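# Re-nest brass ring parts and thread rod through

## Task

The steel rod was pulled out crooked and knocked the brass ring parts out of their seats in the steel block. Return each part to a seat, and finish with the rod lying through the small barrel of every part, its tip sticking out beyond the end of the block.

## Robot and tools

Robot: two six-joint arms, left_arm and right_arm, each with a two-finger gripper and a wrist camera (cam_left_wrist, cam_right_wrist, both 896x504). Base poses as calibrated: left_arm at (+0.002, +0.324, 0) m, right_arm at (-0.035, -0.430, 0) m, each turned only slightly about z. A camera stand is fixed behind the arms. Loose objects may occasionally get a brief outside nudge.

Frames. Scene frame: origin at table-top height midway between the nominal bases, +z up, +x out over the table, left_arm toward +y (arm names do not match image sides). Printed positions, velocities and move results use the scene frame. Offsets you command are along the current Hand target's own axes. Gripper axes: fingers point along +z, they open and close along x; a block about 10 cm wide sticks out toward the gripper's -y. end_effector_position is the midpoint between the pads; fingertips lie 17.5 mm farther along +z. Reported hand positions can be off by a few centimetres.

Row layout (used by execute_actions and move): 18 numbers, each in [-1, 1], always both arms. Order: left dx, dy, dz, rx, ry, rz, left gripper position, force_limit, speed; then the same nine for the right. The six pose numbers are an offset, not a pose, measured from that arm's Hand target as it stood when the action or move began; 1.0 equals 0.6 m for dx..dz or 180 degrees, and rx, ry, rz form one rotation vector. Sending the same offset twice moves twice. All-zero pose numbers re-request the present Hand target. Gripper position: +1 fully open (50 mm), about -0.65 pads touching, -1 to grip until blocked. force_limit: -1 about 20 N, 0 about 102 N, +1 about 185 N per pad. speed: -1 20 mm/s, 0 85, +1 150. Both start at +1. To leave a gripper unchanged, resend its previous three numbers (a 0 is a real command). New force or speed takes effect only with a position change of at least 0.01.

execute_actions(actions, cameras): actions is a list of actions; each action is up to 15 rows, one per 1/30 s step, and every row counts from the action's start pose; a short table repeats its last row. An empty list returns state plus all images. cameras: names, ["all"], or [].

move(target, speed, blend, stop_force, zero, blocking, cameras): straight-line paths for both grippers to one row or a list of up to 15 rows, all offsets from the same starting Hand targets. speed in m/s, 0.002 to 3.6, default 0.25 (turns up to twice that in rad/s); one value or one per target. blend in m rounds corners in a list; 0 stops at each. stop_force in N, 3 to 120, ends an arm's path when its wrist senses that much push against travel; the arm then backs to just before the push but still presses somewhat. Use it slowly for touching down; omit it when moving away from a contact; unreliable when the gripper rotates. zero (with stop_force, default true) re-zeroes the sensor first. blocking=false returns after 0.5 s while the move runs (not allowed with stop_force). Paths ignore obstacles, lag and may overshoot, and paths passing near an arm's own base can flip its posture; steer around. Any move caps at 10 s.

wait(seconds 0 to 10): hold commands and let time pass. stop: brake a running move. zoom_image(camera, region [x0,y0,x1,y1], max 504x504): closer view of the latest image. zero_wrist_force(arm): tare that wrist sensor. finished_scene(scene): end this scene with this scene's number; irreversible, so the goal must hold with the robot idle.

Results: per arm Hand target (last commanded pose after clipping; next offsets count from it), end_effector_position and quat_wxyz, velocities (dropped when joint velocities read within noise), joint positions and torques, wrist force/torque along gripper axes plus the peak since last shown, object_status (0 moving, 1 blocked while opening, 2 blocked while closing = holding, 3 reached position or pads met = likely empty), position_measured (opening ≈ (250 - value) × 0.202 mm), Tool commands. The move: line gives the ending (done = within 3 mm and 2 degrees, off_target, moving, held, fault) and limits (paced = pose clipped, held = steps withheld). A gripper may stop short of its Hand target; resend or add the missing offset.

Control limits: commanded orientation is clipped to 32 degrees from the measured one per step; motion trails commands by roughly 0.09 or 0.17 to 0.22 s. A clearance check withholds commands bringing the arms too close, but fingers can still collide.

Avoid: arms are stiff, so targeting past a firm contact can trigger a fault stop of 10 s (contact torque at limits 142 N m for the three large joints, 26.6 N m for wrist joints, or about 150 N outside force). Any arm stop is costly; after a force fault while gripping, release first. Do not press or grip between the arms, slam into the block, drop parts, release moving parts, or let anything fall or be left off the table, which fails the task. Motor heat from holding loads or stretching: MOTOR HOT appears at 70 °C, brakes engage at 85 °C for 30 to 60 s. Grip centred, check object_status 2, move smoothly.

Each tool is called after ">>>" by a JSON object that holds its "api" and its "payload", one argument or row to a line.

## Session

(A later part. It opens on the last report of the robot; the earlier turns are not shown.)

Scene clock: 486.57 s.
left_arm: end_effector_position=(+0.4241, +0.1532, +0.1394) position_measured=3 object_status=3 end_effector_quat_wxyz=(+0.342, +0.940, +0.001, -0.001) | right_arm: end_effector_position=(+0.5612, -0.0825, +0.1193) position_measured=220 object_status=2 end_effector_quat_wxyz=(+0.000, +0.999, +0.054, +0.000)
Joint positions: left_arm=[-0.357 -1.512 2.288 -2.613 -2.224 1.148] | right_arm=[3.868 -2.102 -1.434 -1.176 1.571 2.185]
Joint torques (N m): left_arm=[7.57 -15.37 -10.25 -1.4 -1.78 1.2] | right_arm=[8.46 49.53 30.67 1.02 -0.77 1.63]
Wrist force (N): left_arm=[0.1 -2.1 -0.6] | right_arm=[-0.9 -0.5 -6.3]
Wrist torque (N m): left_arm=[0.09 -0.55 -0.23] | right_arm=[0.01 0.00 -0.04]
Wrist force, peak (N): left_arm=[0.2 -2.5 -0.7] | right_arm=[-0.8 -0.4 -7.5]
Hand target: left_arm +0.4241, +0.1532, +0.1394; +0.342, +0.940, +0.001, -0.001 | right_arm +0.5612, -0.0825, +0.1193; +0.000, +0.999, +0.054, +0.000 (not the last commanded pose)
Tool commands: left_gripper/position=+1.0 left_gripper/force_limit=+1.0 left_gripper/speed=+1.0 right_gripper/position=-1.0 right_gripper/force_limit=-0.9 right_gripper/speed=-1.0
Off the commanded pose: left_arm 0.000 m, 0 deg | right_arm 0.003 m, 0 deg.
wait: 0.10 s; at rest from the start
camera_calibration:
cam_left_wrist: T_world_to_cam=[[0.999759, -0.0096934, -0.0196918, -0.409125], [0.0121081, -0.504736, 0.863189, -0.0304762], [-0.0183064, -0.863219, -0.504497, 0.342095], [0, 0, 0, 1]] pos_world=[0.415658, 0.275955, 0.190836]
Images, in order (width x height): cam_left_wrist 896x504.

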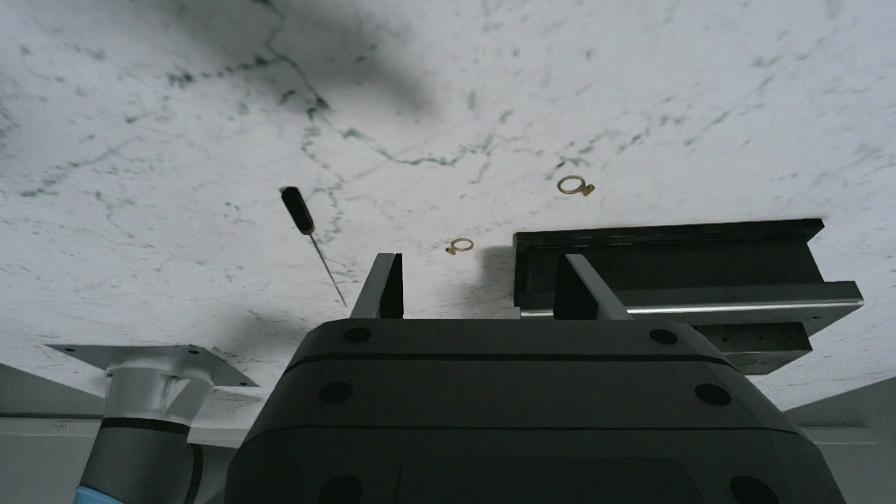

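>>> {"api": "move", "payload": {
  "target": [
    [0,0,0,0,0.3215,-0.383,1,1,1,0,0,0,0,0,0,-1,-0.9,-1],
    [0.06,0.294,0.2665,0,0.3215,-0.383,1,1,1,0,0,0,0,0,0,-1,-0.9,-1]
  ],
  "speed": 0.25,
  "blend": 0.02,
  "cameras": ["cam_left_wrist"]
}}

>>> {"api": "zoom_image", "payload": {
  "camera": "cam_left_wrist",
  "region": [360, 180, 560, 320]
}}

Scene clock: 505.23 s.
left_arm: end_effector_position=(+0.4602, -0.0846, +0.1301) position_measured=3 object_status=3 end_effector_quat_wxyz=(+0.241, +0.664, +0.665, +0.242) | right_arm: end_effector_position=(+0.5612, -0.0825, +0.1193) position_measured=220 object_status=2 end_effector_quat_wxyz=(+0.000, +0.999, +0.054, +0.000)
Joint positions: left_arm=[-1.245 -1.317 2.085 -2.619 -0.924 -1.125] | right_arm=[3.868 -2.102 -1.434 -1.176 1.571 2.185]
Joint torques (N m): left_arm=[4.74 -26.59 -22.77 -3.52 -0.02 0.55] | right_arm=[8.16 48.72 30.44 3.55 -0.87 1.96]
Wrist force (N): left_arm=[0.6 -2.1 -0.6] | right_arm=[-0.8 -0.5 -6.1]
Wrist torque (N m): left_arm=[0.08 -0.68 -0.40] | right_arm=[0.02 -0.01 -0.04]
Wrist force, peak (N): left_arm=[-2.9 -1.9 -0.1] | right_arm=[-0.8 -0.6 -6.4]
Hand target: left_arm +0.4602, -0.0847, +0.1301; +0.241, +0.664, +0.665, +0.242 | right_arm +0.5612, -0.0825, +0.1193; +0.000, +0.999, +0.054, +0.000
Off the commanded pose: left_arm 0.000 m, 0 deg | right_arm 0.000 m, 0 deg.
move: done
camera_calibration:
cam_left_wrist: T_world_to_cam=[[0.00950584, 0.999803, -0.0174062, 0.0931787], [0.505619, 0.0102119, 0.862697, -0.326368], [0.862705, -0.0170015, -0.505422, -0.200895], [0, 0, 0, 1]] pos_world=[0.337445, -0.0932431, 0.181641]
Images, in order (width x height): cam_left_wrist 896x504.

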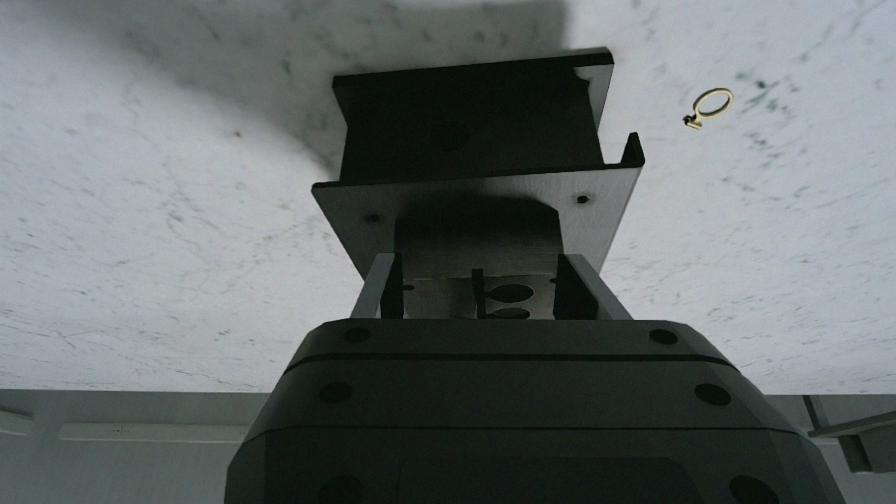

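Scaled by 2.520 from the camera's 896x504 image, which has a finer 1280x720 frame.

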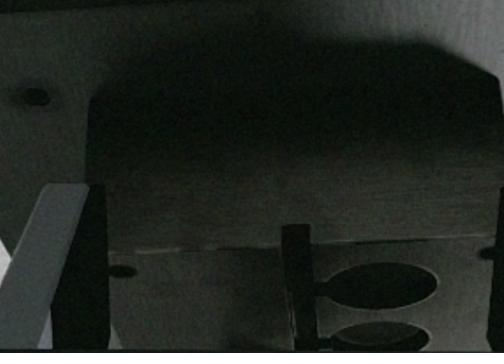

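>>> {"api": "move", "payload": {
  "target": [0,0.0514,-0.0483,-0.089,0,0,1,1,1,0,0,0,0,0,0,-1,-0.9,-1],
  "speed": 0.15,
  "cameras": ["cam_left_wrist"]
}}

>>> {"api": "zoom_image", "payload": {
  "camera": "cam_left_wrist",
  "region": [400, 150, 560, 260]
}}

Scene clock: 515.13 s.
left_arm: end_effector_position=(+0.4652, -0.0847, +0.1720) position_measured=3 object_status=3 end_effector_quat_wxyz=(+0.331, +0.625, +0.625, +0.332) | right_arm: end_effector_position=(+0.5612, -0.0825, +0.1193) position_measured=220 object_status=2 end_effector_quat_wxyz=(+0.000, +0.999, +0.054, +0.000)
Joint positions: left_arm=[-1.332 -1.319 2.162 -2.781 -0.644 -1.121] | right_arm=[3.868 -2.102 -1.434 -1.176 1.571 2.185]
Joint torques (N m): left_arm=[7.35 -39.43 -26.35 -2.02 2.54 -1.15] | right_arm=[7.95 47.71 30.72 3.63 -0.8 1.88]
Wrist force (N): left_arm=[0.3 -1.8 0.3] | right_arm=[-0.7 -0.5 -6.3]
Wrist torque (N m): left_arm=[0.07 -0.52 -0.47] | right_arm=[0.01 -0.03 -0.05]
Wrist force, peak (N): left_arm=[0.5 -2.5 -0.1] | right_arm=[-1.0 -0.6 -6.4]
Hand target: left_arm +0.4653, -0.0847, +0.1721; +0.331, +0.624, +0.625, +0.332 | right_arm +0.5612, -0.0825, +0.1193; +0.000, +0.999, +0.054, +0.000
Off the commanded pose: left_arm 0.000 m, 0 deg | right_arm 0.000 m, 0 deg.
move: done
camera_calibration:
cam_left_wrist: T_world_to_cam=[[0.0142778, 0.999806, -0.0135783, 0.0911185], [0.248154, 0.00961167, 0.968673, -0.263531], [0.968615, -0.0172, -0.247968, -0.277587], [0, 0, 0, 1]] pos_world=[0.332971, -0.0933423, 0.18768]
Images, in order (width x height): cam_left_wrist 896x504.

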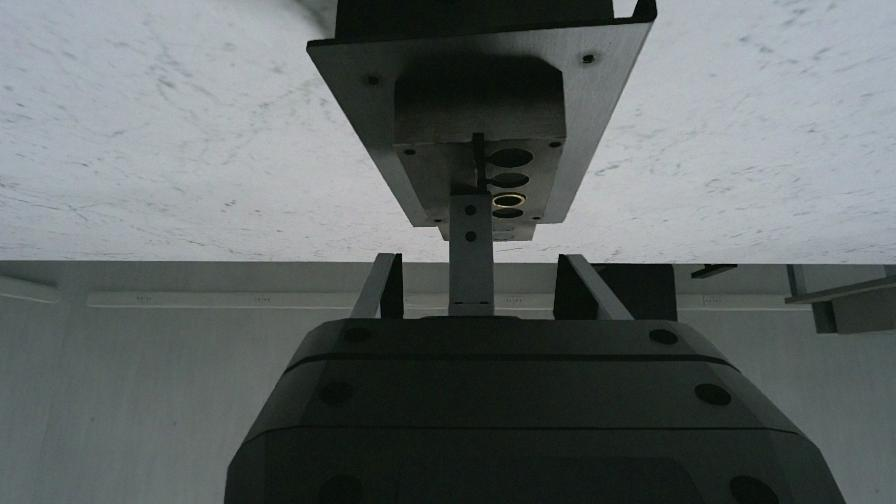

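Scaled by 3.150 from the camera's 896x504 image, which has a finer 1280x720 frame.

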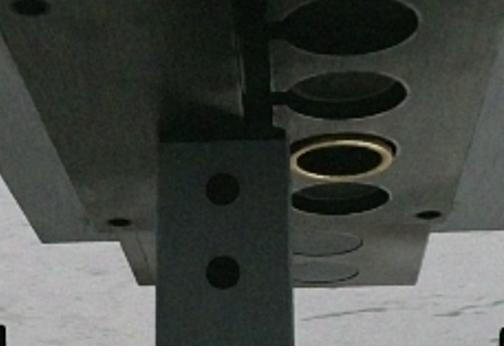

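>>> {"api": "move", "payload": {
  "target": [0,0,0,0,0,0,1,1,1,-0.0002,0,-0.001,0,0,-0.0033,-1,-0.9,-1],
  "speed": 0.01
}}

>>> {"api": "move", "payload": {
  "target": [0,0,0,0,0,0,1,1,1,0,0,0.007,0,0,0,-1,-0.9,-1],
  "speed": 0.003,
  "stop_force": 12,
  "cameras": ["cam_right_wrist","cam_left_wrist"]
}}

>>> {"api": "zoom_image", "payload": {
  "camera": "cam_right_wrist",
  "region": [430, 190, 530, 290]
}}

>>> {"api": "zoom_image", "payload": {
  "camera": "cam_left_wrist",
  "region": [460, 150, 560, 230]
}}

Scene clock: 544.43 s.
left_arm: end_effector_position=(+0.4653, -0.0847, +0.1721) position_measured=3 object_status=3 end_effector_quat_wxyz=(+0.331, +0.624, +0.625, +0.332) | right_arm: end_effector_position=(+0.5611, -0.0825, +0.1199) position_measured=220 object_status=2 end_effector_quat_wxyz=(+0.000, +0.998, +0.059, +0.000)
Joint positions: left_arm=[-1.332 -1.319 2.162 -2.781 -0.644 -1.121] | right_arm=[3.868 -2.101 -1.434 -1.177 1.571 2.175]
Joint torques (N m): left_arm=[8.12 -39.61 -25.26 -2.47 2.97 -1.36] | right_arm=[12.02 52.13 33.22 1 -0.95 -0.66]
Wrist force (N): left_arm=[0.0 -1.8 0.4] | right_arm=[-0.3 -0.3 -0.4]
Wrist torque (N m): left_arm=[0.05 -0.47 -0.47] | right_arm=[-0.03 0.03 0.12]
Wrist force, peak (N): left_arm=[0.2 -2.1 0.6] | right_arm=[-0.9 -0.5 -6.4]
Hand target: left_arm +0.4653, -0.0847, +0.1721; +0.331, +0.624, +0.625, +0.332 | right_arm +0.5611, -0.0825, +0.1199; +0.000, +0.998, +0.059, +0.000
Off the commanded pose: left_arm 0.000 m, 0 deg | right_arm 0.000 m, 0 deg.
move: done

Scene clock: 545.60 s.
left_arm: end_effector_position=(+0.4653, -0.0847, +0.1721) position_measured=3 object_status=3 end_effector_quat_wxyz=(+0.331, +0.624, +0.625, +0.332) | right_arm: end_effector_position=(+0.5611, -0.0825, +0.1182) position_measured=220 object_status=2 end_effector_quat_wxyz=(+0.000, +0.998, +0.059, +0.000)
Joint positions: left_arm=[-1.332 -1.319 2.162 -2.781 -0.644 -1.121] | right_arm=[3.868 -2.103 -1.436 -1.174 1.571 2.175]
Joint torques (N m): left_arm=[7.19 -39.59 -24.94 -1.44 2.3 -1.37] | right_arm=[9.57 42.14 24.45 0.36 -0.69 2.08]
Wrist force (N): left_arm=[0.2 -1.7 0.2] | right_arm=[-4.8 -0.7 -16.7]
Wrist torque (N m): left_arm=[0.07 -0.50 -0.47] | right_arm=[-0.05 -0.12 0.10]
Wrist force, peak (N): left_arm=[0.0 -2.0 0.3] | right_arm=[-4.8 -0.7 -16.7]
Hand target: left_arm +0.4653, -0.0847, +0.1721; +0.331, +0.624, +0.625, +0.332 | right_arm +0.5611, -0.0825, +0.1183; +0.000, +0.998, +0.059, +0.000 (not the last commanded pose)
Off the commanded pose: left_arm 0.000 m, 0 deg | right_arm 0.002 m, 0 deg.
move: contact (right_arm)
camera_calibration:
cam_left_wrist: T_world_to_cam=[[0.0140133, 0.999806, -0.0138166, 0.0912518], [0.24794, 0.00991195, 0.968725, -0.263563], [0.968674, -0.0170007, -0.247753, -0.2777], [0, 0, 0, 1]] pos_world=[0.33307, -0.0933428, 0.18778]
cam_right_wrist: T_world_to_cam=[[0.994827, 0.101351, 0.0069128, -0.542087], [0.093592, -0.940874, 0.325571, -0.145568], [0.039501, -0.32324, -0.945492, 0.189536], [0, 0, 0, 1]] pos_world=[0.54542, -0.0207547, 0.230345]

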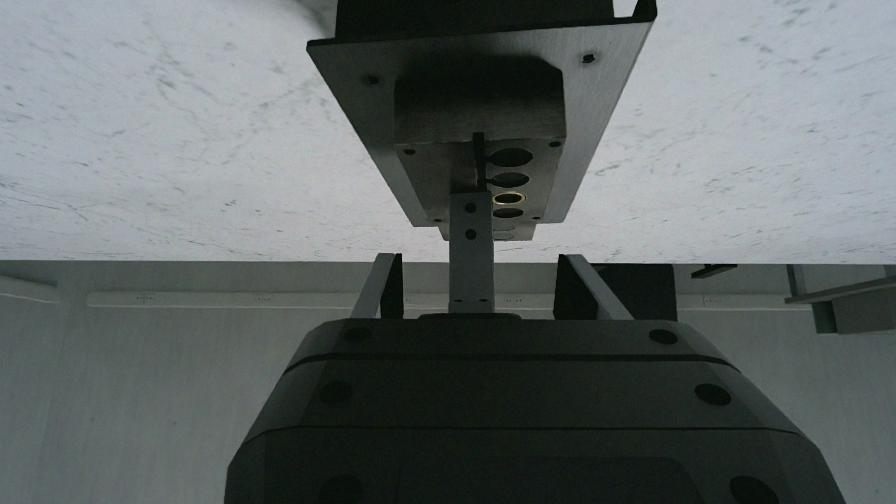

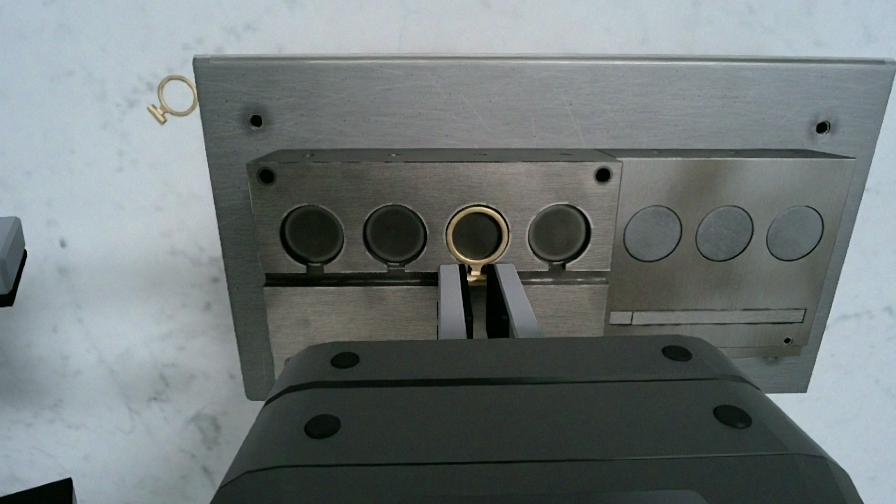

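Scaled by 5.040 from the camera's 896x504 image, which has a finer 1280x720 frame.

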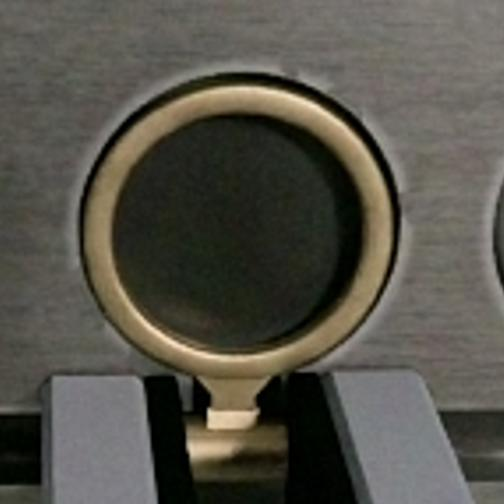

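Scaled by 5.040 from the camera's 896x504 image, which has a finer 1280x720 frame.

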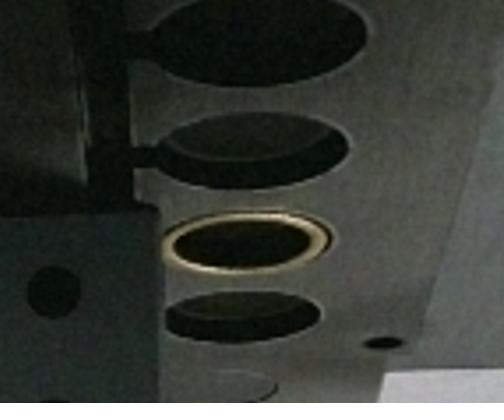

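>>> {"api": "move", "payload": {
  "target": [
    [0,0,0,0,0,0,1,1,1,0.0002,0,-0.0004,0,0,0,-1,-0.9,-1],
    [0,0,0,0,0,0,1,1,1,0.0002,0,-0.0004,0,0,0,0,-0.9,-1]
  ],
  "speed": 0.01
}}

>>> {"api": "move", "payload": {
  "target": [0,0,0,0,0,0,1,1,1,0,0,-0.03,0,0,0,0,-0.9,-1],
  "speed": 0.03,
  "cameras": ["cam_right_wrist","cam_left_wrist"]
}}

>>> {"api": "zoom_image", "payload": {
  "camera": "cam_right_wrist",
  "region": [420, 160, 540, 260]
}}

>>> {"api": "zoom_image", "payload": {
  "camera": "cam_left_wrist",
  "region": [430, 140, 560, 230]
}}

Scene clock: 560.60 s.
left_arm: end_effector_position=(+0.4653, -0.0847, +0.1721) position_measured=3 object_status=3 end_effector_quat_wxyz=(+0.331, +0.624, +0.625, +0.332) | right_arm: end_effector_position=(+0.5612, -0.0825, +0.1185) position_measured=152 object_status=0 end_effector_quat_wxyz=(+0.000, +0.998, +0.059, +0.000)
Joint positions: left_arm=[-1.332 -1.319 2.162 -2.781 -0.644 -1.121] | right_arm=[3.868 -2.102 -1.435 -1.174 1.571 2.175]
Joint torques (N m): left_arm=[7.81 -40.34 -24.41 -1.53 1.01 -1.31] | right_arm=[-14.16 38.79 33.49 2.9 -0.73 -1.89]
Wrist force (N): left_arm=[0.0 -1.7 0.5] | right_arm=[-0.1 -0.1 -0.4]
Wrist torque (N m): left_arm=[0.08 -0.46 -0.48] | right_arm=[-0.03 0.01 0.12]
Wrist force, peak (N): left_arm=[-0.1 -2.1 0.3] | right_arm=[-4.7 -0.5 -16.4]
Hand target: left_arm +0.4653, -0.0847, +0.1721; +0.331, +0.624, +0.625, +0.332 | right_arm +0.5612, -0.0825, +0.1185; +0.000, +0.998, +0.059, +0.000
Off the commanded pose: left_arm 0.000 m, 0 deg | right_arm 0.000 m, 0 deg.
move: done

Scene clock: 561.47 s.
left_arm: end_effector_position=(+0.4653, -0.0847, +0.1721) position_measured=3 object_status=3 end_effector_quat_wxyz=(+0.331, +0.624, +0.625, +0.332) | right_arm: end_effector_position=(+0.5612, -0.0825, +0.1368) position_measured=152 object_status=3 end_effector_quat_wxyz=(+0.000, +0.998, +0.059, +0.000)
Joint positions: left_arm=[-1.332 -1.319 2.162 -2.781 -0.644 -1.121] | right_arm=[3.868 -2.087 -1.41 -1.215 1.571 2.175]
Joint torques (N m): left_arm=[7.21 -39.44 -25.52 -1.52 1 -1.42] | right_arm=[-14.42 37.8 13.95 5.41 -0.91 -1.93]
Wrist force (N): left_arm=[-0.1 -1.6 0.3] | right_arm=[0.2 -0.1 -0.4]
Wrist torque (N m): left_arm=[0.08 -0.45 -0.47] | right_arm=[-0.03 -0.04 0.12]
Wrist force, peak (N): left_arm=[-0.1 -2.1 0.5] | right_arm=[0.0 0.1 -0.7]
Hand target: left_arm +0.4653, -0.0847, +0.1721; +0.331, +0.624, +0.625, +0.332 | right_arm +0.5612, -0.0825, +0.1365; +0.000, +0.998, +0.059, +0.000
Off the commanded pose: left_arm 0.000 m, 0 deg | right_arm 0.000 m, 0 deg.
move: done
camera_calibration:
cam_left_wrist: T_world_to_cam=[[0.0140133, 0.999806, -0.0138166, 0.0912518], [0.24794, 0.00991195, 0.968725, -0.263563], [0.968674, -0.0170007, -0.247753, -0.2777], [0, 0, 0, 1]] pos_world=[0.33307, -0.0933428, 0.18778]
cam_right_wrist: T_world_to_cam=[[0.994823, 0.10138, 0.00702823, -0.542341], [0.0935905, -0.940943, 0.325371, -0.151583], [0.0395993, -0.323029, -0.94556, 0.207087], [0, 0, 0, 1]] pos_world=[0.54552, -0.0207538, 0.248945]

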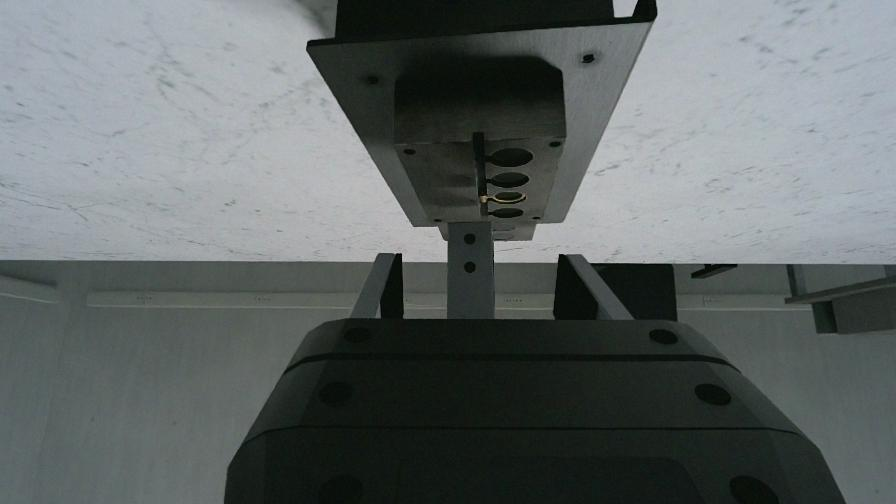

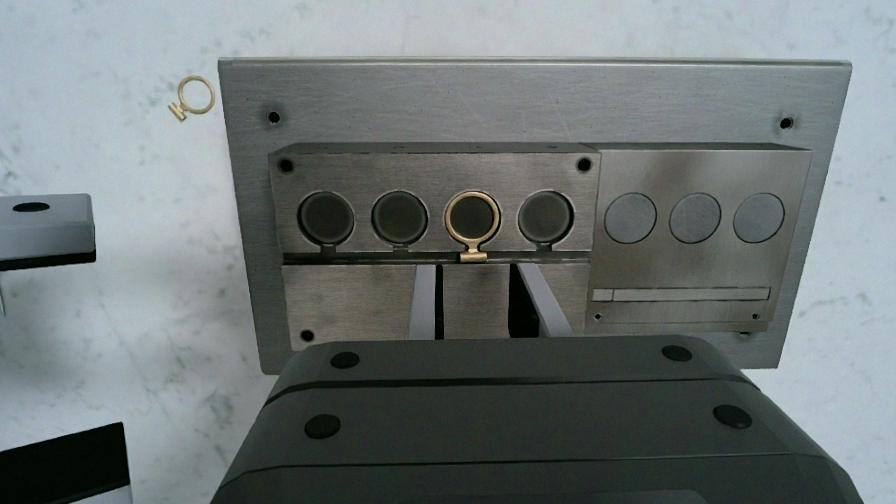

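Scaled by 4.200 from the camera's 896x504 image, which has a finer 1280x720 frame.

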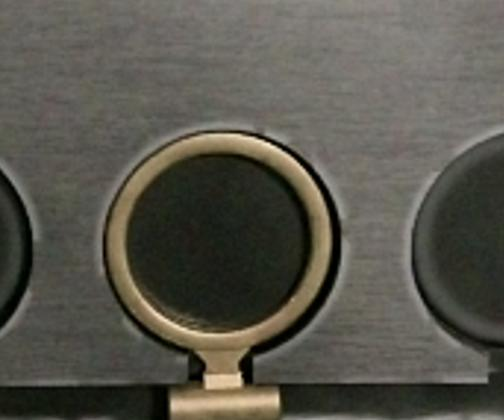

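Scaled by 3.877 from the camera's 896x504 image, which has a finer 1280x720 frame.

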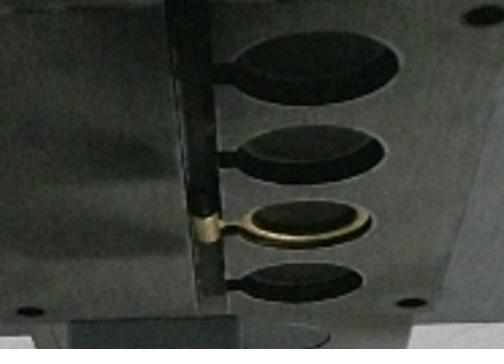

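>>> {"api": "zoom_image", "payload": {
  "camera": "cam_right_wrist",
  "region": [440, 230, 510, 280]
}}

>>> {"api": "zoom_image", "payload": {
  "camera": "cam_left_wrist",
  "region": [465, 170, 535, 220]
}}

Scaled by 7.200 from the camera's 896x504 image, which has a finer 1280x720 frame.

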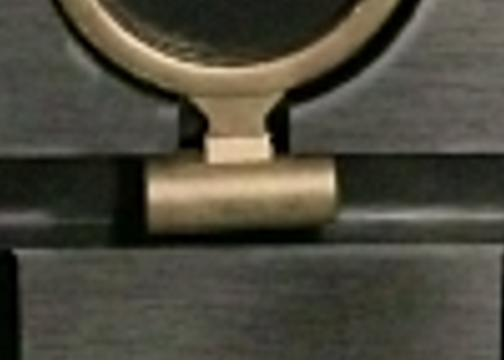

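Scaled by 7.200 from the camera's 896x504 image, which has a finer 1280x720 frame.

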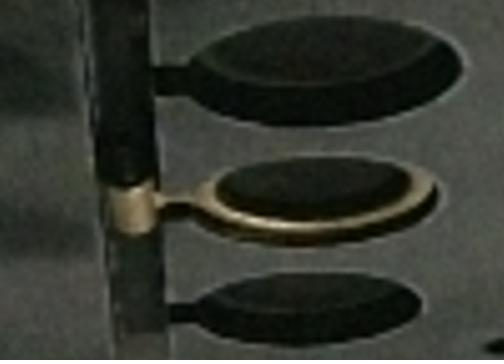

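>>> {"api": "move", "payload": {
  "target": [
    [0.3917,-0.018,-0.259,0,0,0,1,1,1,0,0,-0.0558,0,0,0,1,-0.9,-1],
    [0.3917,-0.018,-0.259,0,0,0,1,1,1,-0.2478,-0.079,-0.0558,0,0,0.2728,1,-0.9,-1],
    [0.3917,-0.018,-0.259,0,0,0,1,1,1,-0.2478,-0.079,0.1525,0,0,0.2728,1,-0.9,-1]
  ],
  "speed": 0.25,
  "blend": 0.02,
  "cameras": ["cam_right_wrist"]
}}

>>> {"api": "zoom_image", "payload": {
  "camera": "cam_right_wrist",
  "region": [400, 180, 560, 280]
}}

Scene clock: 594.07 s.
left_arm: end_effector_position=(+0.3303, +0.1502, +0.2504) position_measured=3 object_status=3 end_effector_quat_wxyz=(+0.331, +0.624, +0.625, +0.332) | right_arm: end_effector_position=(+0.4080, -0.0529, +0.0451) position_measured=3 object_status=3 end_effector_quat_wxyz=(+0.000, +0.932, -0.361, +0.000)
Joint positions: left_arm=[-1.712 -2.461 2.506 -1.445 -0.605 -1.777] | right_arm=[4.082 -1.968 -1.865 -0.878 1.571 3.246]
Joint torques (N m): left_arm=[-2.26 2.64 -14.24 -0.85 0.6 -1.22] | right_arm=[-13.84 29.35 23 4.46 -1.08 1.94]
Wrist force (N): left_arm=[-0.1 -1.6 0.2] | right_arm=[0.2 -0.1 -0.3]
Wrist torque (N m): left_arm=[0.14 -0.40 -0.47] | right_arm=[-0.03 -0.03 0.10]
Wrist force, peak (N): left_arm=[-2.3 -1.5 1.9] | right_arm=[-1.1 0.7 -2.9]
Hand target: left_arm +0.3303, +0.1502, +0.2504; +0.331, +0.624, +0.625, +0.332 | right_arm +0.4080, -0.0529, +0.0450; +0.000, +0.932, -0.361, +0.000
Off the commanded pose: left_arm 0.000 m, 0 deg | right_arm 0.000 m, 0 deg.
move: done
camera_calibration:
cam_right_wrist: T_world_to_cam=[[0.727909, -0.685643, 0.00646172, -0.324995], [-0.649869, -0.686863, 0.325407, 0.237232], [-0.218674, -0.241066, -0.945552, 0.24572], [0, 0, 0, 1]] pos_world=[0.444469, -0.00064974, 0.157244]
Images, in order (width x height): cam_right_wrist 896x504.

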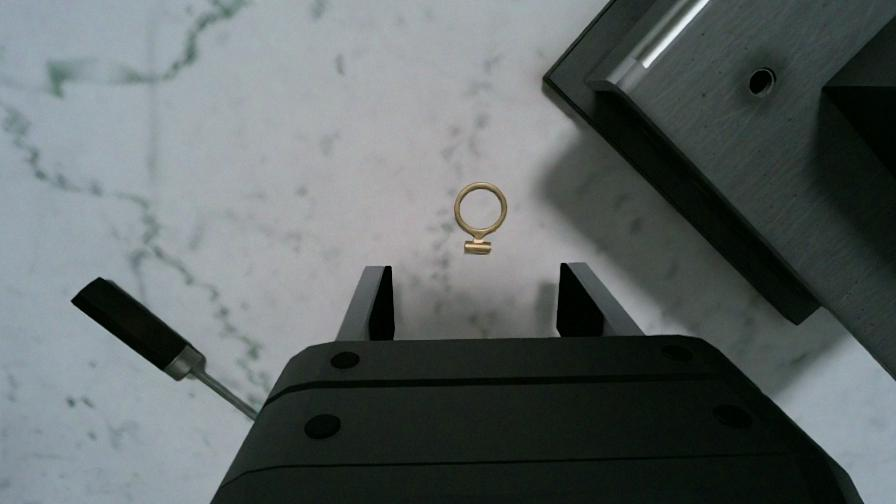

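Scaled by 3.150 from the camera's 896x504 image, which has a finer 1280x720 frame.

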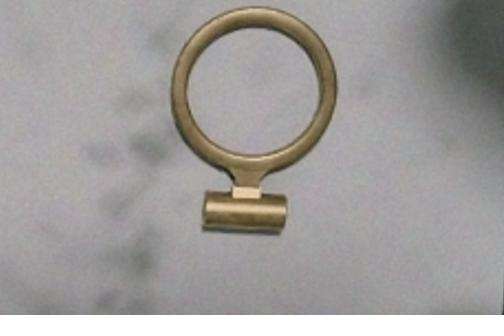

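>>> {"api": "move", "payload": {
  "target": [
    [0,0,0,0,0,0,1,1,1,0.0034,-0.0033,0.025,0,0,0.0155,1,-0.9,-1],
    [0,0,0,0,0,0,1,1,1,0.0034,-0.0033,0.0411,0,0,0.0155,1,-0.9,-1]
  ],
  "speed": 0.06,
  "cameras": ["cam_right_wrist"]
}}

>>> {"api": "zoom_image", "payload": {
  "camera": "cam_right_wrist",
  "region": [380, 190, 580, 340]
}}

Scene clock: 608.30 s.
left_arm: end_effector_position=(+0.3303, +0.1502, +0.2504) position_measured=3 object_status=3 end_effector_quat_wxyz=(+0.331, +0.624, +0.625, +0.332) | right_arm: end_effector_position=(+0.4108, -0.0529, +0.0202) position_measured=3 object_status=3 end_effector_quat_wxyz=(+0.000, +0.923, -0.384, +0.000)
Joint positions: left_arm=[-1.712 -2.461 2.506 -1.445 -0.605 -1.777] | right_arm=[4.078 -2.013 -1.879 -0.82 1.571 3.291]
Joint torques (N m): left_arm=[-2.86 2.64 -13.79 -0.86 0.45 -1.2] | right_arm=[0.19 44.86 28.87 0.54 -0.22 -2.09]
Wrist force (N): left_arm=[-0.5 -1.4 -0.1] | right_arm=[-0.2 0.1 -0.5]
Wrist torque (N m): left_arm=[0.17 -0.34 -0.47] | right_arm=[0.01 0.04 0.11]
Wrist force, peak (N): left_arm=[-0.3 -1.8 0.1] | right_arm=[0.1 -0.1 -1.1]
Hand target: left_arm +0.3303, +0.1502, +0.2504; +0.331, +0.624, +0.625, +0.332 | right_arm +0.4109, -0.0528, +0.0203; +0.000, +0.923, -0.384, +0.000
Off the commanded pose: left_arm 0.000 m, 0 deg | right_arm 0.000 m, 0 deg.
move: done
camera_calibration:
cam_right_wrist: T_world_to_cam=[[0.693579, -0.720351, 0.00649853, -0.314631], [-0.682579, -0.654274, 0.325594, 0.262296], [-0.23029, -0.230261, -0.945487, 0.228137], [0, 0, 0, 1]] pos_world=[0.449797, -0.00250093, 0.132344]
Images, in order (width x height): cam_right_wrist 896x504.

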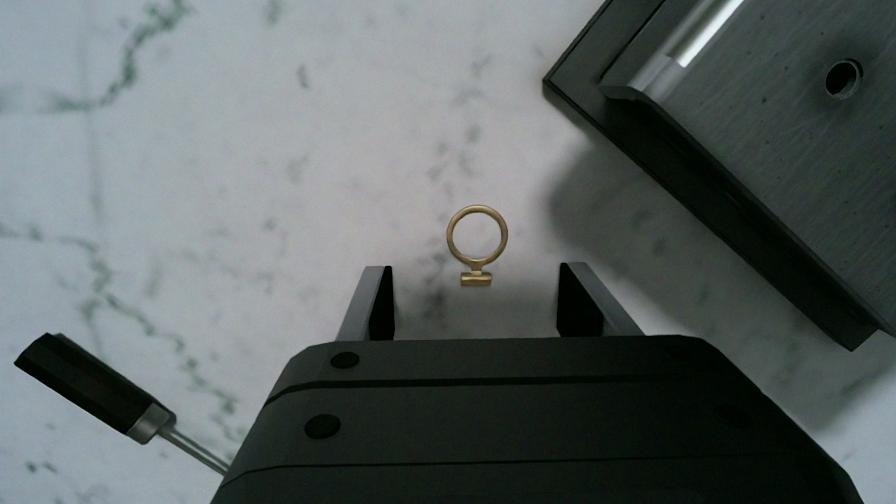

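Scaled by 2.520 from the camera's 896x504 image, which has a finer 1280x720 frame.

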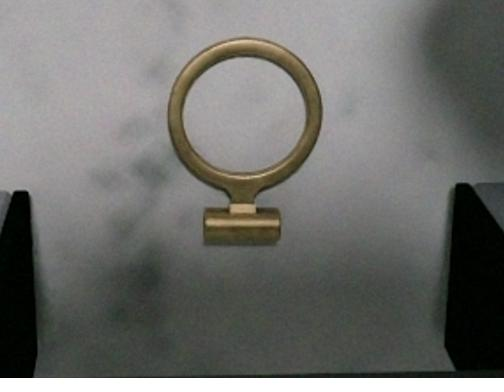

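>>> {"api": "move", "payload": {
  "target": [0,0,0,0,0,0,1,1,1,0,0,0,0,0,0,-1,-0.9,-1],
  "speed": 0.05
}}

>>> {"api": "move", "payload": {
  "target": [
    [0,0,0,0,0,0,1,1,1,0,0,-0.2328,0,0,0,-1,-0.9,-1],
    [0,0,0,0,0,0,1,1,1,0.187,-0.1115,-0.2328,0,0,-0.2888,-1,-0.9,-1],
    [0,0,0,0,0,0,1,1,1,0.187,-0.1115,-0.172,0,0,-0.2888,-1,-0.9,-1]
  ],
  "speed": 0.2,
  "blend": 0.02,
  "cameras": ["cam_right_wrist"]
}}

>>> {"api": "zoom_image", "payload": {
  "camera": "cam_right_wrist",
  "region": [430, 190, 530, 290]
}}

Scene clock: 619.90 s.
left_arm: end_effector_position=(+0.3303, +0.1502, +0.2504) position_measured=3 object_status=3 end_effector_quat_wxyz=(+0.331, +0.624, +0.625, +0.332) | right_arm: end_effector_position=(+0.4109, -0.0527, +0.0204) position_measured=219 object_status=2 end_effector_quat_wxyz=(+0.000, +0.923, -0.384, +0.000)
Joint positions: left_arm=[-1.712 -2.461 2.506 -1.445 -0.605 -1.777] | right_arm=[4.078 -2.013 -1.879 -0.82 1.571 3.291]
Joint torques (N m): left_arm=[-4.16 2.09 -14.57 -0.64 0.67 -1.21] | right_arm=[12.04 41.07 27.08 2.04 0.77 -1.87]
Wrist force (N): left_arm=[-0.2 -1.6 -0.1] | right_arm=[0.1 1.5 -4.5]
Wrist torque (N m): left_arm=[0.14 -0.39 -0.47] | right_arm=[0.09 0.02 0.11]
Wrist force, peak (N): left_arm=[-0.2 -2.0 0.1] | right_arm=[0.1 1.5 -4.5]
Hand target: left_arm +0.3303, +0.1502, +0.2504; +0.331, +0.624, +0.625, +0.332 | right_arm +0.4109, -0.0528, +0.0203; +0.000, +0.923, -0.384, +0.000
Off the commanded pose: left_arm 0.000 m, 0 deg | right_arm 0.000 m, 0 deg.
move: done

Scene clock: 623.53 s.
left_arm: end_effector_position=(+0.3303, +0.1502, +0.2504) position_measured=3 object_status=3 end_effector_quat_wxyz=(+0.331, +0.624, +0.625, +0.332) | right_arm: end_effector_position=(+0.5374, -0.0852, +0.1236) position_measured=219 object_status=2 end_effector_quat_wxyz=(+0.000, +0.998, +0.060, +0.000)
Joint positions: left_arm=[-1.712 -2.461 2.506 -1.445 -0.605 -1.777] | right_arm=[3.889 -2.049 -1.504 -1.158 1.571 2.194]
Joint torques (N m): left_arm=[-3.93 2.02 -15.11 -0.78 0.53 -1.25] | right_arm=[12.51 44.11 23.04 4.13 -0.66 -1.5]
Wrist force (N): left_arm=[-0.1 -1.5 0.1] | right_arm=[0.0 0.0 -0.1]
Wrist torque (N m): left_arm=[0.15 -0.40 -0.47] | right_arm=[-0.01 -0.01 -0.05]
Wrist force, peak (N): left_arm=[-0.3 -2.0 0.0] | right_arm=[-0.1 1.0 -3.8]
Hand target: left_arm +0.3303, +0.1502, +0.2504; +0.331, +0.624, +0.625, +0.332 | right_arm +0.5374, -0.0852, +0.1236; +0.000, +0.998, +0.060, +0.000
Off the commanded pose: left_arm 0.000 m, 0 deg | right_arm 0.000 m, 0 deg.
move: done; blend cut to 0.0182 m at target 2
camera_calibration:
cam_right_wrist: T_world_to_cam=[[0.994688, 0.102709, 0.00687294, -0.518056], [0.094892, -0.940765, 0.325511, -0.148298], [0.0398987, -0.323129, -0.945513, 0.19451], [0, 0, 0, 1]] pos_world=[0.521616, -0.0234524, 0.235745]
Images, in order (width x height): cam_right_wrist 896x504.

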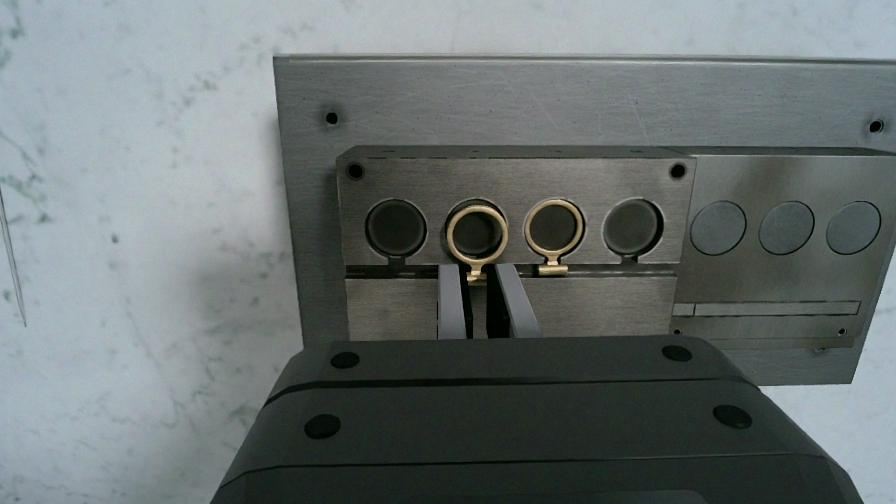

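Scaled by 5.040 from the camera's 896x504 image, which has a finer 1280x720 frame.

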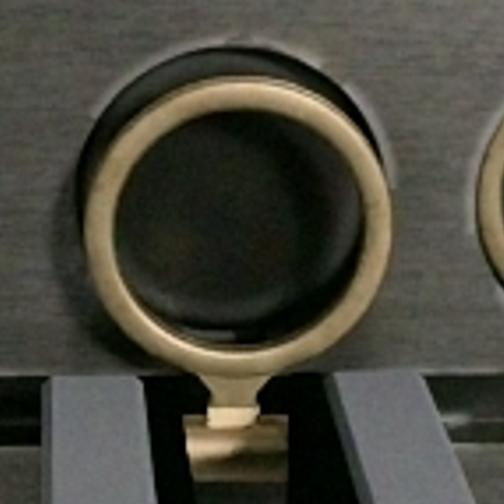

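>>> {"api": "move", "payload": {
  "target": [0,0,0,0,0,0,1,1,1,0,0,0.0085,0,0,0,-1,-0.9,-1],
  "speed": 0.004,
  "stop_force": 5,
  "cameras": ["cam_right_wrist"]
}}

>>> {"api": "zoom_image", "payload": {
  "camera": "cam_right_wrist",
  "region": [430, 190, 530, 290]
}}

Scene clock: 633.27 s.
left_arm: end_effector_position=(+0.3303, +0.1502, +0.2504) position_measured=3 object_status=3 end_effector_quat_wxyz=(+0.331, +0.624, +0.625, +0.332) | right_arm: end_effector_position=(+0.5374, -0.0851, +0.1191) position_measured=219 object_status=2 end_effector_quat_wxyz=(+0.000, +0.998, +0.060, +0.000)
Joint positions: left_arm=[-1.712 -2.461 2.506 -1.445 -0.605 -1.777] | right_arm=[3.889 -2.054 -1.51 -1.148 1.571 2.194]
Joint torques (N m): left_arm=[-2.51 1.97 -14.57 -0.8 0.74 -1.14] | right_arm=[11.09 47.25 31.24 0.69 -0.76 -1.81]
Wrist force (N): left_arm=[-0.2 -1.8 0.1] | right_arm=[-1.1 -0.1 -4.6]
Wrist torque (N m): left_arm=[0.11 -0.40 -0.47] | right_arm=[0.04 -0.03 -0.06]
Wrist force, peak (N): left_arm=[-0.2 -1.9 -0.1] | right_arm=[-1.3 0.2 -7.4]
Hand target: left_arm +0.3303, +0.1502, +0.2504; +0.331, +0.624, +0.625, +0.332 | right_arm +0.5374, -0.0851, +0.1191; +0.000, +0.998, +0.060, +0.000 (not the last commanded pose)
Off the commanded pose: left_arm 0.000 m, 0 deg | right_arm 0.001 m, 0 deg.
move: contact (right_arm)
camera_calibration:
cam_right_wrist: T_world_to_cam=[[0.994661, 0.102963, 0.00700665, -0.518036], [0.0950918, -0.940768, 0.325443, -0.146921], [0.0401002, -0.323039, -0.945536, 0.190158], [0, 0, 0, 1]] pos_world=[0.521615, -0.0234517, 0.231245]
Images, in order (width x height): cam_right_wrist 896x504.

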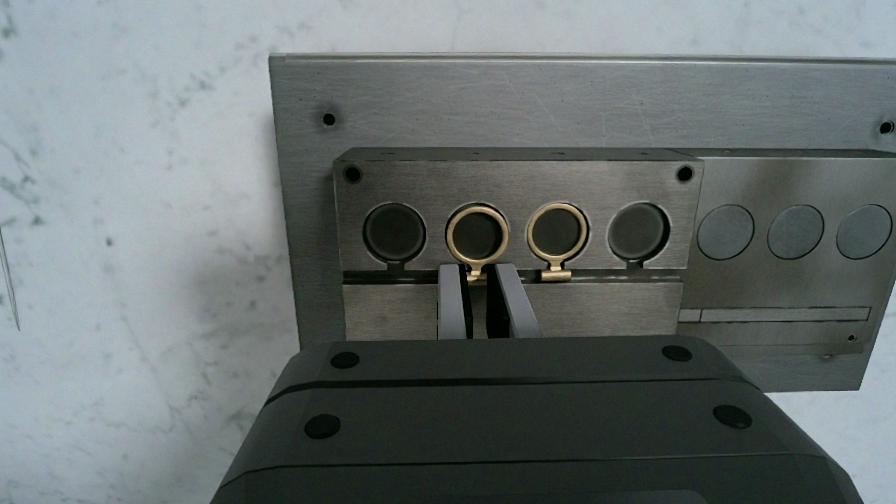

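Scaled by 5.040 from the camera's 896x504 image, which has a finer 1280x720 frame.

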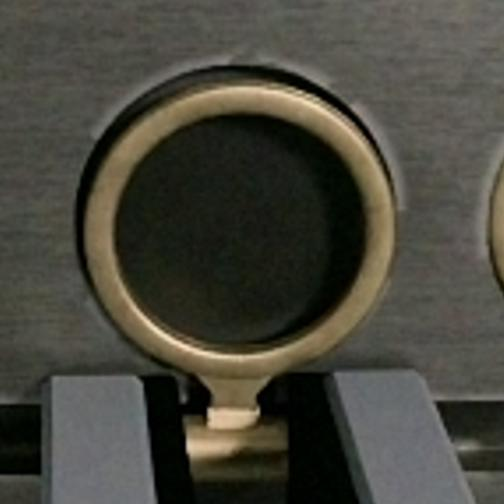

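>>> {"api": "move", "payload": {
  "target": [0,0,0,0,0,0,1,1,1,0,-0.0004,-0.0008,0,0,0,-1,-0.9,-1],
  "speed": 0.01
}}

>>> {"api": "move", "payload": {
  "target": [0,0,0,0,0,0,1,1,1,0,0,0.007,0,0,0,-1,-0.9,-1],
  "speed": 0.003,
  "stop_force": 12,
  "cameras": ["cam_right_wrist"]
}}

>>> {"api": "zoom_image", "payload": {
  "camera": "cam_right_wrist",
  "region": [430, 190, 530, 290]
}}

Scene clock: 639.73 s.
left_arm: end_effector_position=(+0.3303, +0.1502, +0.2504) position_measured=3 object_status=3 end_effector_quat_wxyz=(+0.331, +0.624, +0.625, +0.332) | right_arm: end_effector_position=(+0.5374, -0.0849, +0.1196) position_measured=219 object_status=2 end_effector_quat_wxyz=(+0.000, +0.998, +0.060, +0.000)
Joint positions: left_arm=[-1.712 -2.461 2.506 -1.445 -0.605 -1.777] | right_arm=[3.889 -2.053 -1.509 -1.149 1.571 2.195]
Joint torques (N m): left_arm=[-3.69 2.35 -15.29 -0.72 0.69 -1.35] | right_arm=[12.06 50.41 31.68 0.89 -0.77 2.2]
Wrist force (N): left_arm=[0.0 -1.6 -0.1] | right_arm=[0.0 0.3 -0.1]
Wrist torque (N m): left_arm=[0.14 -0.43 -0.47] | right_arm=[0.03 -0.01 -0.06]
Wrist force, peak (N): left_arm=[-0.5 -1.9 0.1] | right_arm=[-1.3 0.0 -5.0]
Hand target: left_arm +0.3303, +0.1502, +0.2504; +0.331, +0.624, +0.625, +0.332 | right_arm +0.5374, -0.0849, +0.1196; +0.000, +0.998, +0.060, +0.000
Off the commanded pose: left_arm 0.000 m, 0 deg | right_arm 0.000 m, 0 deg.
move: done

Scene clock: 640.83 s.
left_arm: end_effector_position=(+0.3303, +0.1502, +0.2504) position_measured=3 object_status=3 end_effector_quat_wxyz=(+0.331, +0.624, +0.625, +0.332) | right_arm: end_effector_position=(+0.5374, -0.0849, +0.1182) position_measured=219 object_status=2 end_effector_quat_wxyz=(+0.000, +0.998, +0.060, +0.000)
Joint positions: left_arm=[-1.712 -2.461 2.506 -1.445 -0.605 -1.777] | right_arm=[3.889 -2.055 -1.511 -1.146 1.571 2.195]
Joint torques (N m): left_arm=[-2.88 2.9 -15.68 -0.74 0.53 -1.06] | right_arm=[11.16 41.01 24.56 0.62 -0.7 2.12]
Wrist force (N): left_arm=[-0.3 -1.5 0.1] | right_arm=[-4.1 3.5 -15.5]
Wrist torque (N m): left_arm=[0.16 -0.38 -0.47] | right_arm=[0.15 -0.12 -0.08]
Wrist force, peak (N): left_arm=[-0.4 -1.9 0.0] | right_arm=[-4.5 4.1 -17.0]
Hand target: left_arm +0.3303, +0.1502, +0.2504; +0.331, +0.624, +0.625, +0.332 | right_arm +0.5374, -0.0849, +0.1182; +0.000, +0.998, +0.060, +0.000 (not the last commanded pose)
Off the commanded pose: left_arm 0.000 m, 0 deg | right_arm 0.003 m, 0 deg.
move: contact (right_arm)
camera_calibration:
cam_right_wrist: T_world_to_cam=[[0.994669, 0.102874, 0.0070487, -0.518077], [0.0949978, -0.940809, 0.325352, -0.146244], [0.0401018, -0.322949, -0.945567, 0.189318], [0, 0, 0, 1]] pos_world=[0.521616, -0.0231515, 0.230246]
Images, in order (width x height): cam_right_wrist 896x504.

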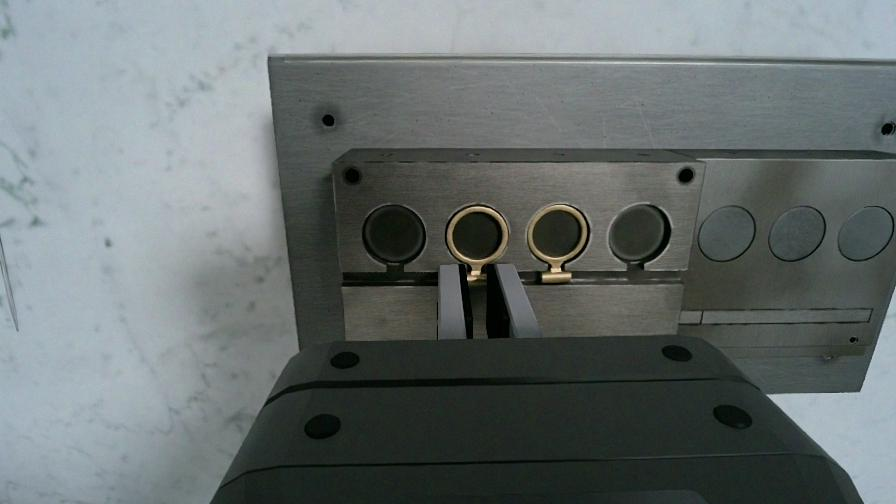

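Scaled by 5.040 from the camera's 896x504 image, which has a finer 1280x720 frame.

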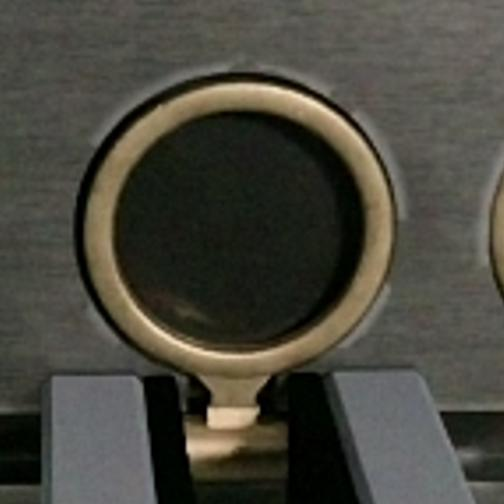

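>>> {"api": "move", "payload": {
  "target": [
    [0,0,0,0,0,0,1,1,1,0,0,-0.0004,0,0,0,-1,-0.9,-1],
    [0,0,0,0,0,0,1,1,1,0,0,-0.0004,0,0,0,0,-0.9,-1]
  ],
  "speed": 0.01
}}

>>> {"api": "move", "payload": {
  "target": [0,0,0,0,0,0,1,1,1,0,0,-0.03,0,0,0,0,-0.9,-1],
  "speed": 0.03,
  "cameras": ["cam_right_wrist"]
}}

>>> {"api": "zoom_image", "payload": {
  "camera": "cam_right_wrist",
  "region": [430, 180, 610, 280]
}}

Scene clock: 647.07 s.
left_arm: end_effector_position=(+0.3303, +0.1502, +0.2504) position_measured=3 object_status=3 end_effector_quat_wxyz=(+0.331, +0.624, +0.625, +0.332) | right_arm: end_effector_position=(+0.5374, -0.0849, +0.1185) position_measured=152 object_status=0 end_effector_quat_wxyz=(+0.000, +0.998, +0.060, +0.000)
Joint positions: left_arm=[-1.712 -2.461 2.506 -1.445 -0.605 -1.777] | right_arm=[3.889 -2.054 -1.511 -1.146 1.571 2.195]
Joint torques (N m): left_arm=[-4.41 2.78 -15.01 -0.68 0.57 -1.28] | right_arm=[12.33 50.83 32.84 3.54 -0.73 2.17]
Wrist force (N): left_arm=[-0.2 -1.6 0.3] | right_arm=[0.1 -0.1 -0.2]
Wrist torque (N m): left_arm=[0.14 -0.39 -0.47] | right_arm=[-0.02 -0.02 -0.05]
Wrist force, peak (N): left_arm=[-0.2 -2.0 0.2] | right_arm=[-3.9 3.5 -15.4]
Hand target: left_arm +0.3303, +0.1502, +0.2504; +0.331, +0.624, +0.625, +0.332 | right_arm +0.5374, -0.0849, +0.1185; +0.000, +0.998, +0.060, +0.000
Off the commanded pose: left_arm 0.000 m, 0 deg | right_arm 0.000 m, 0 deg.
move: done

Scene clock: 647.93 s.
left_arm: end_effector_position=(+0.3303, +0.1502, +0.2504) position_measured=3 object_status=3 end_effector_quat_wxyz=(+0.331, +0.624, +0.625, +0.332) | right_arm: end_effector_position=(+0.5374, -0.0849, +0.1367) position_measured=152 object_status=3 end_effector_quat_wxyz=(+0.000, +0.998, +0.060, +0.000)
Joint positions: left_arm=[-1.712 -2.461 2.506 -1.445 -0.605 -1.777] | right_arm=[3.889 -2.038 -1.486 -1.188 1.571 2.195]
Joint torques (N m): left_arm=[-3.98 2.63 -15.59 -0.98 0.67 -1.2] | right_arm=[10.4 37.1 14.04 5.54 -0.73 1.86]
Wrist force (N): left_arm=[0.0 -1.5 0.1] | right_arm=[-0.2 0.1 -0.4]
Wrist torque (N m): left_arm=[0.15 -0.42 -0.47] | right_arm=[0.02 0.02 -0.05]
Wrist force, peak (N): left_arm=[-0.4 -1.8 -0.2] | right_arm=[-0.1 0.1 -0.8]
Hand target: left_arm +0.3303, +0.1502, +0.2504; +0.331, +0.624, +0.625, +0.332 | right_arm +0.5374, -0.0849, +0.1365; +0.000, +0.998, +0.060, +0.000
Off the commanded pose: left_arm 0.000 m, 0 deg | right_arm 0.000 m, 0 deg.
move: done
camera_calibration:
cam_right_wrist: T_world_to_cam=[[0.994662, 0.102931, 0.0072506, -0.518253], [0.0949892, -0.940834, 0.325281, -0.152274], [0.040303, -0.322856, -0.94559, 0.206809], [0, 0, 0, 1]] pos_world=[0.521616, -0.023151, 0.248846]
Images, in order (width x height): cam_right_wrist 896x504.

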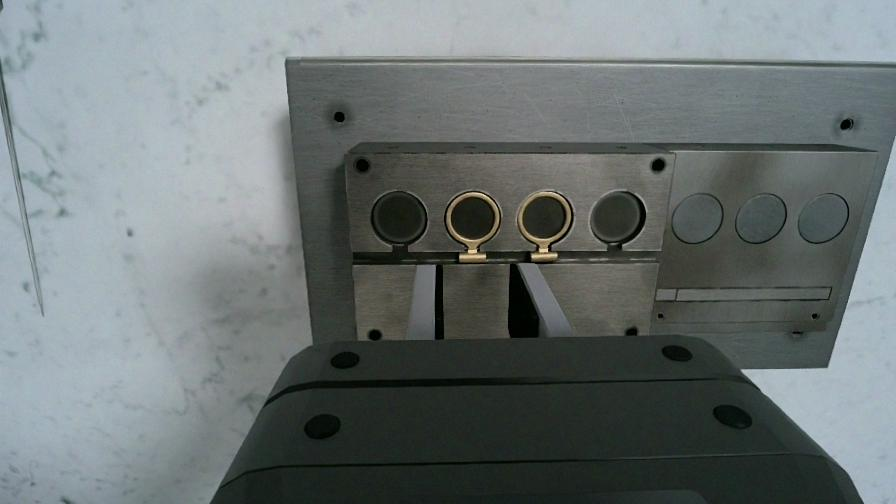

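Scaled by 2.800 from the camera's 896x504 image, which has a finer 1280x720 frame.

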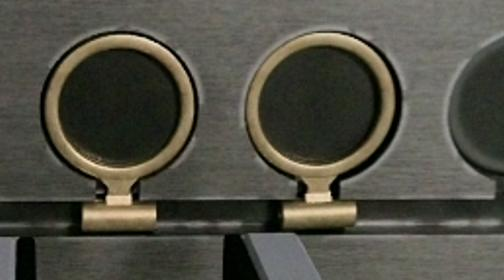

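>>> {"api": "move", "payload": {
  "target": [
    [0.2,0,0,0,0,0,1,1,1,0,0,-0.0558,0,0,0,1,-0.9,-1],
    [0.2,0,0,0,0,0,1,1,1,-0.0173,-0.1987,-0.0558,0,0,-0.325,1,-0.9,-1],
    [0.2,0,0,0,0,0,1,1,1,-0.0173,-0.1987,0.1525,0,0,-0.325,1,-0.9,-1]
  ],
  "speed": 0.2,
  "blend": 0.02,
  "cameras": ["cam_right_wrist"]
}}

>>> {"api": "zoom_image", "payload": {
  "camera": "cam_right_wrist",
  "region": [400, 180, 560, 280]
}}

Scene clock: 665.10 s.
left_arm: end_effector_position=(+0.3316, +0.2695, +0.2504) position_measured=3 object_status=3 end_effector_quat_wxyz=(+0.317, +0.625, +0.632, +0.331) | right_arm: end_effector_position=(+0.5129, +0.0323, +0.0451) position_measured=3 object_status=3 end_effector_quat_wxyz=(+0.000, +0.842, +0.540, +0.000)
Joint positions: left_arm=[-2.067 -2.936 2.38 -0.424 -0.773 -2.309] | right_arm=[4.033 -2.237 -1.417 -1.057 1.571 1.318]
Joint torques (N m): left_arm=[-8.41 16.76 -28.63 0.12 -0.07 -1.34] | right_arm=[-14.26 46.31 28.44 3.47 -0.31 -1.34]
Wrist force (N): left_arm=[0.0 -1.1 -0.1] | right_arm=[0.1 -0.3 -0.3]
Wrist torque (N m): left_arm=[0.28 -0.44 -0.28] | right_arm=[-0.05 -0.03 -0.05]
Wrist force, peak (N): left_arm=[-2.9 -1.8 -0.2] | right_arm=[0.3 -0.4 -2.6]
Hand target: left_arm +0.3302, +0.2702, +0.2504; +0.331, +0.624, +0.625, +0.332 | right_arm +0.5129, +0.0323, +0.0450; +0.000, +0.842, +0.540, +0.000
Off the commanded pose: left_arm 0.002 m, 2 deg | right_arm 0.000 m, 0 deg.
move: done
camera_calibration:
cam_right_wrist: T_world_to_cam=[[0.43197, 0.901858, 0.00734391, -0.242494], [0.851592, -0.410548, 0.325946, -0.415108], [0.296972, -0.134545, -0.94536, 0.0212202], [0, 0, 0, 1]] pos_world=[0.451951, 0.0511285, 0.157144]
Images, in order (width x height): cam_right_wrist 896x504.

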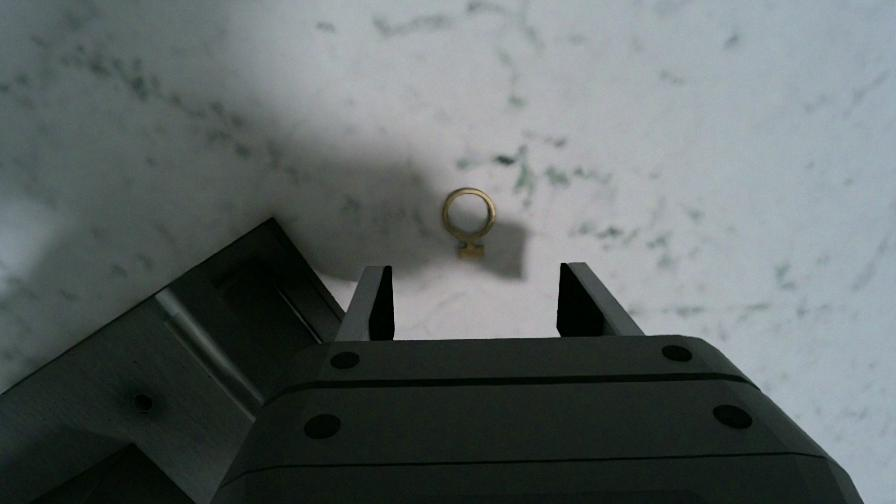

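Scaled by 3.150 from the camera's 896x504 image, which has a finer 1280x720 frame.

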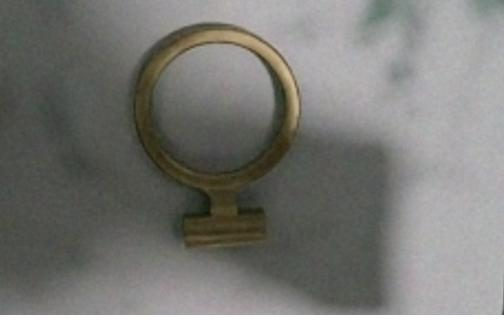

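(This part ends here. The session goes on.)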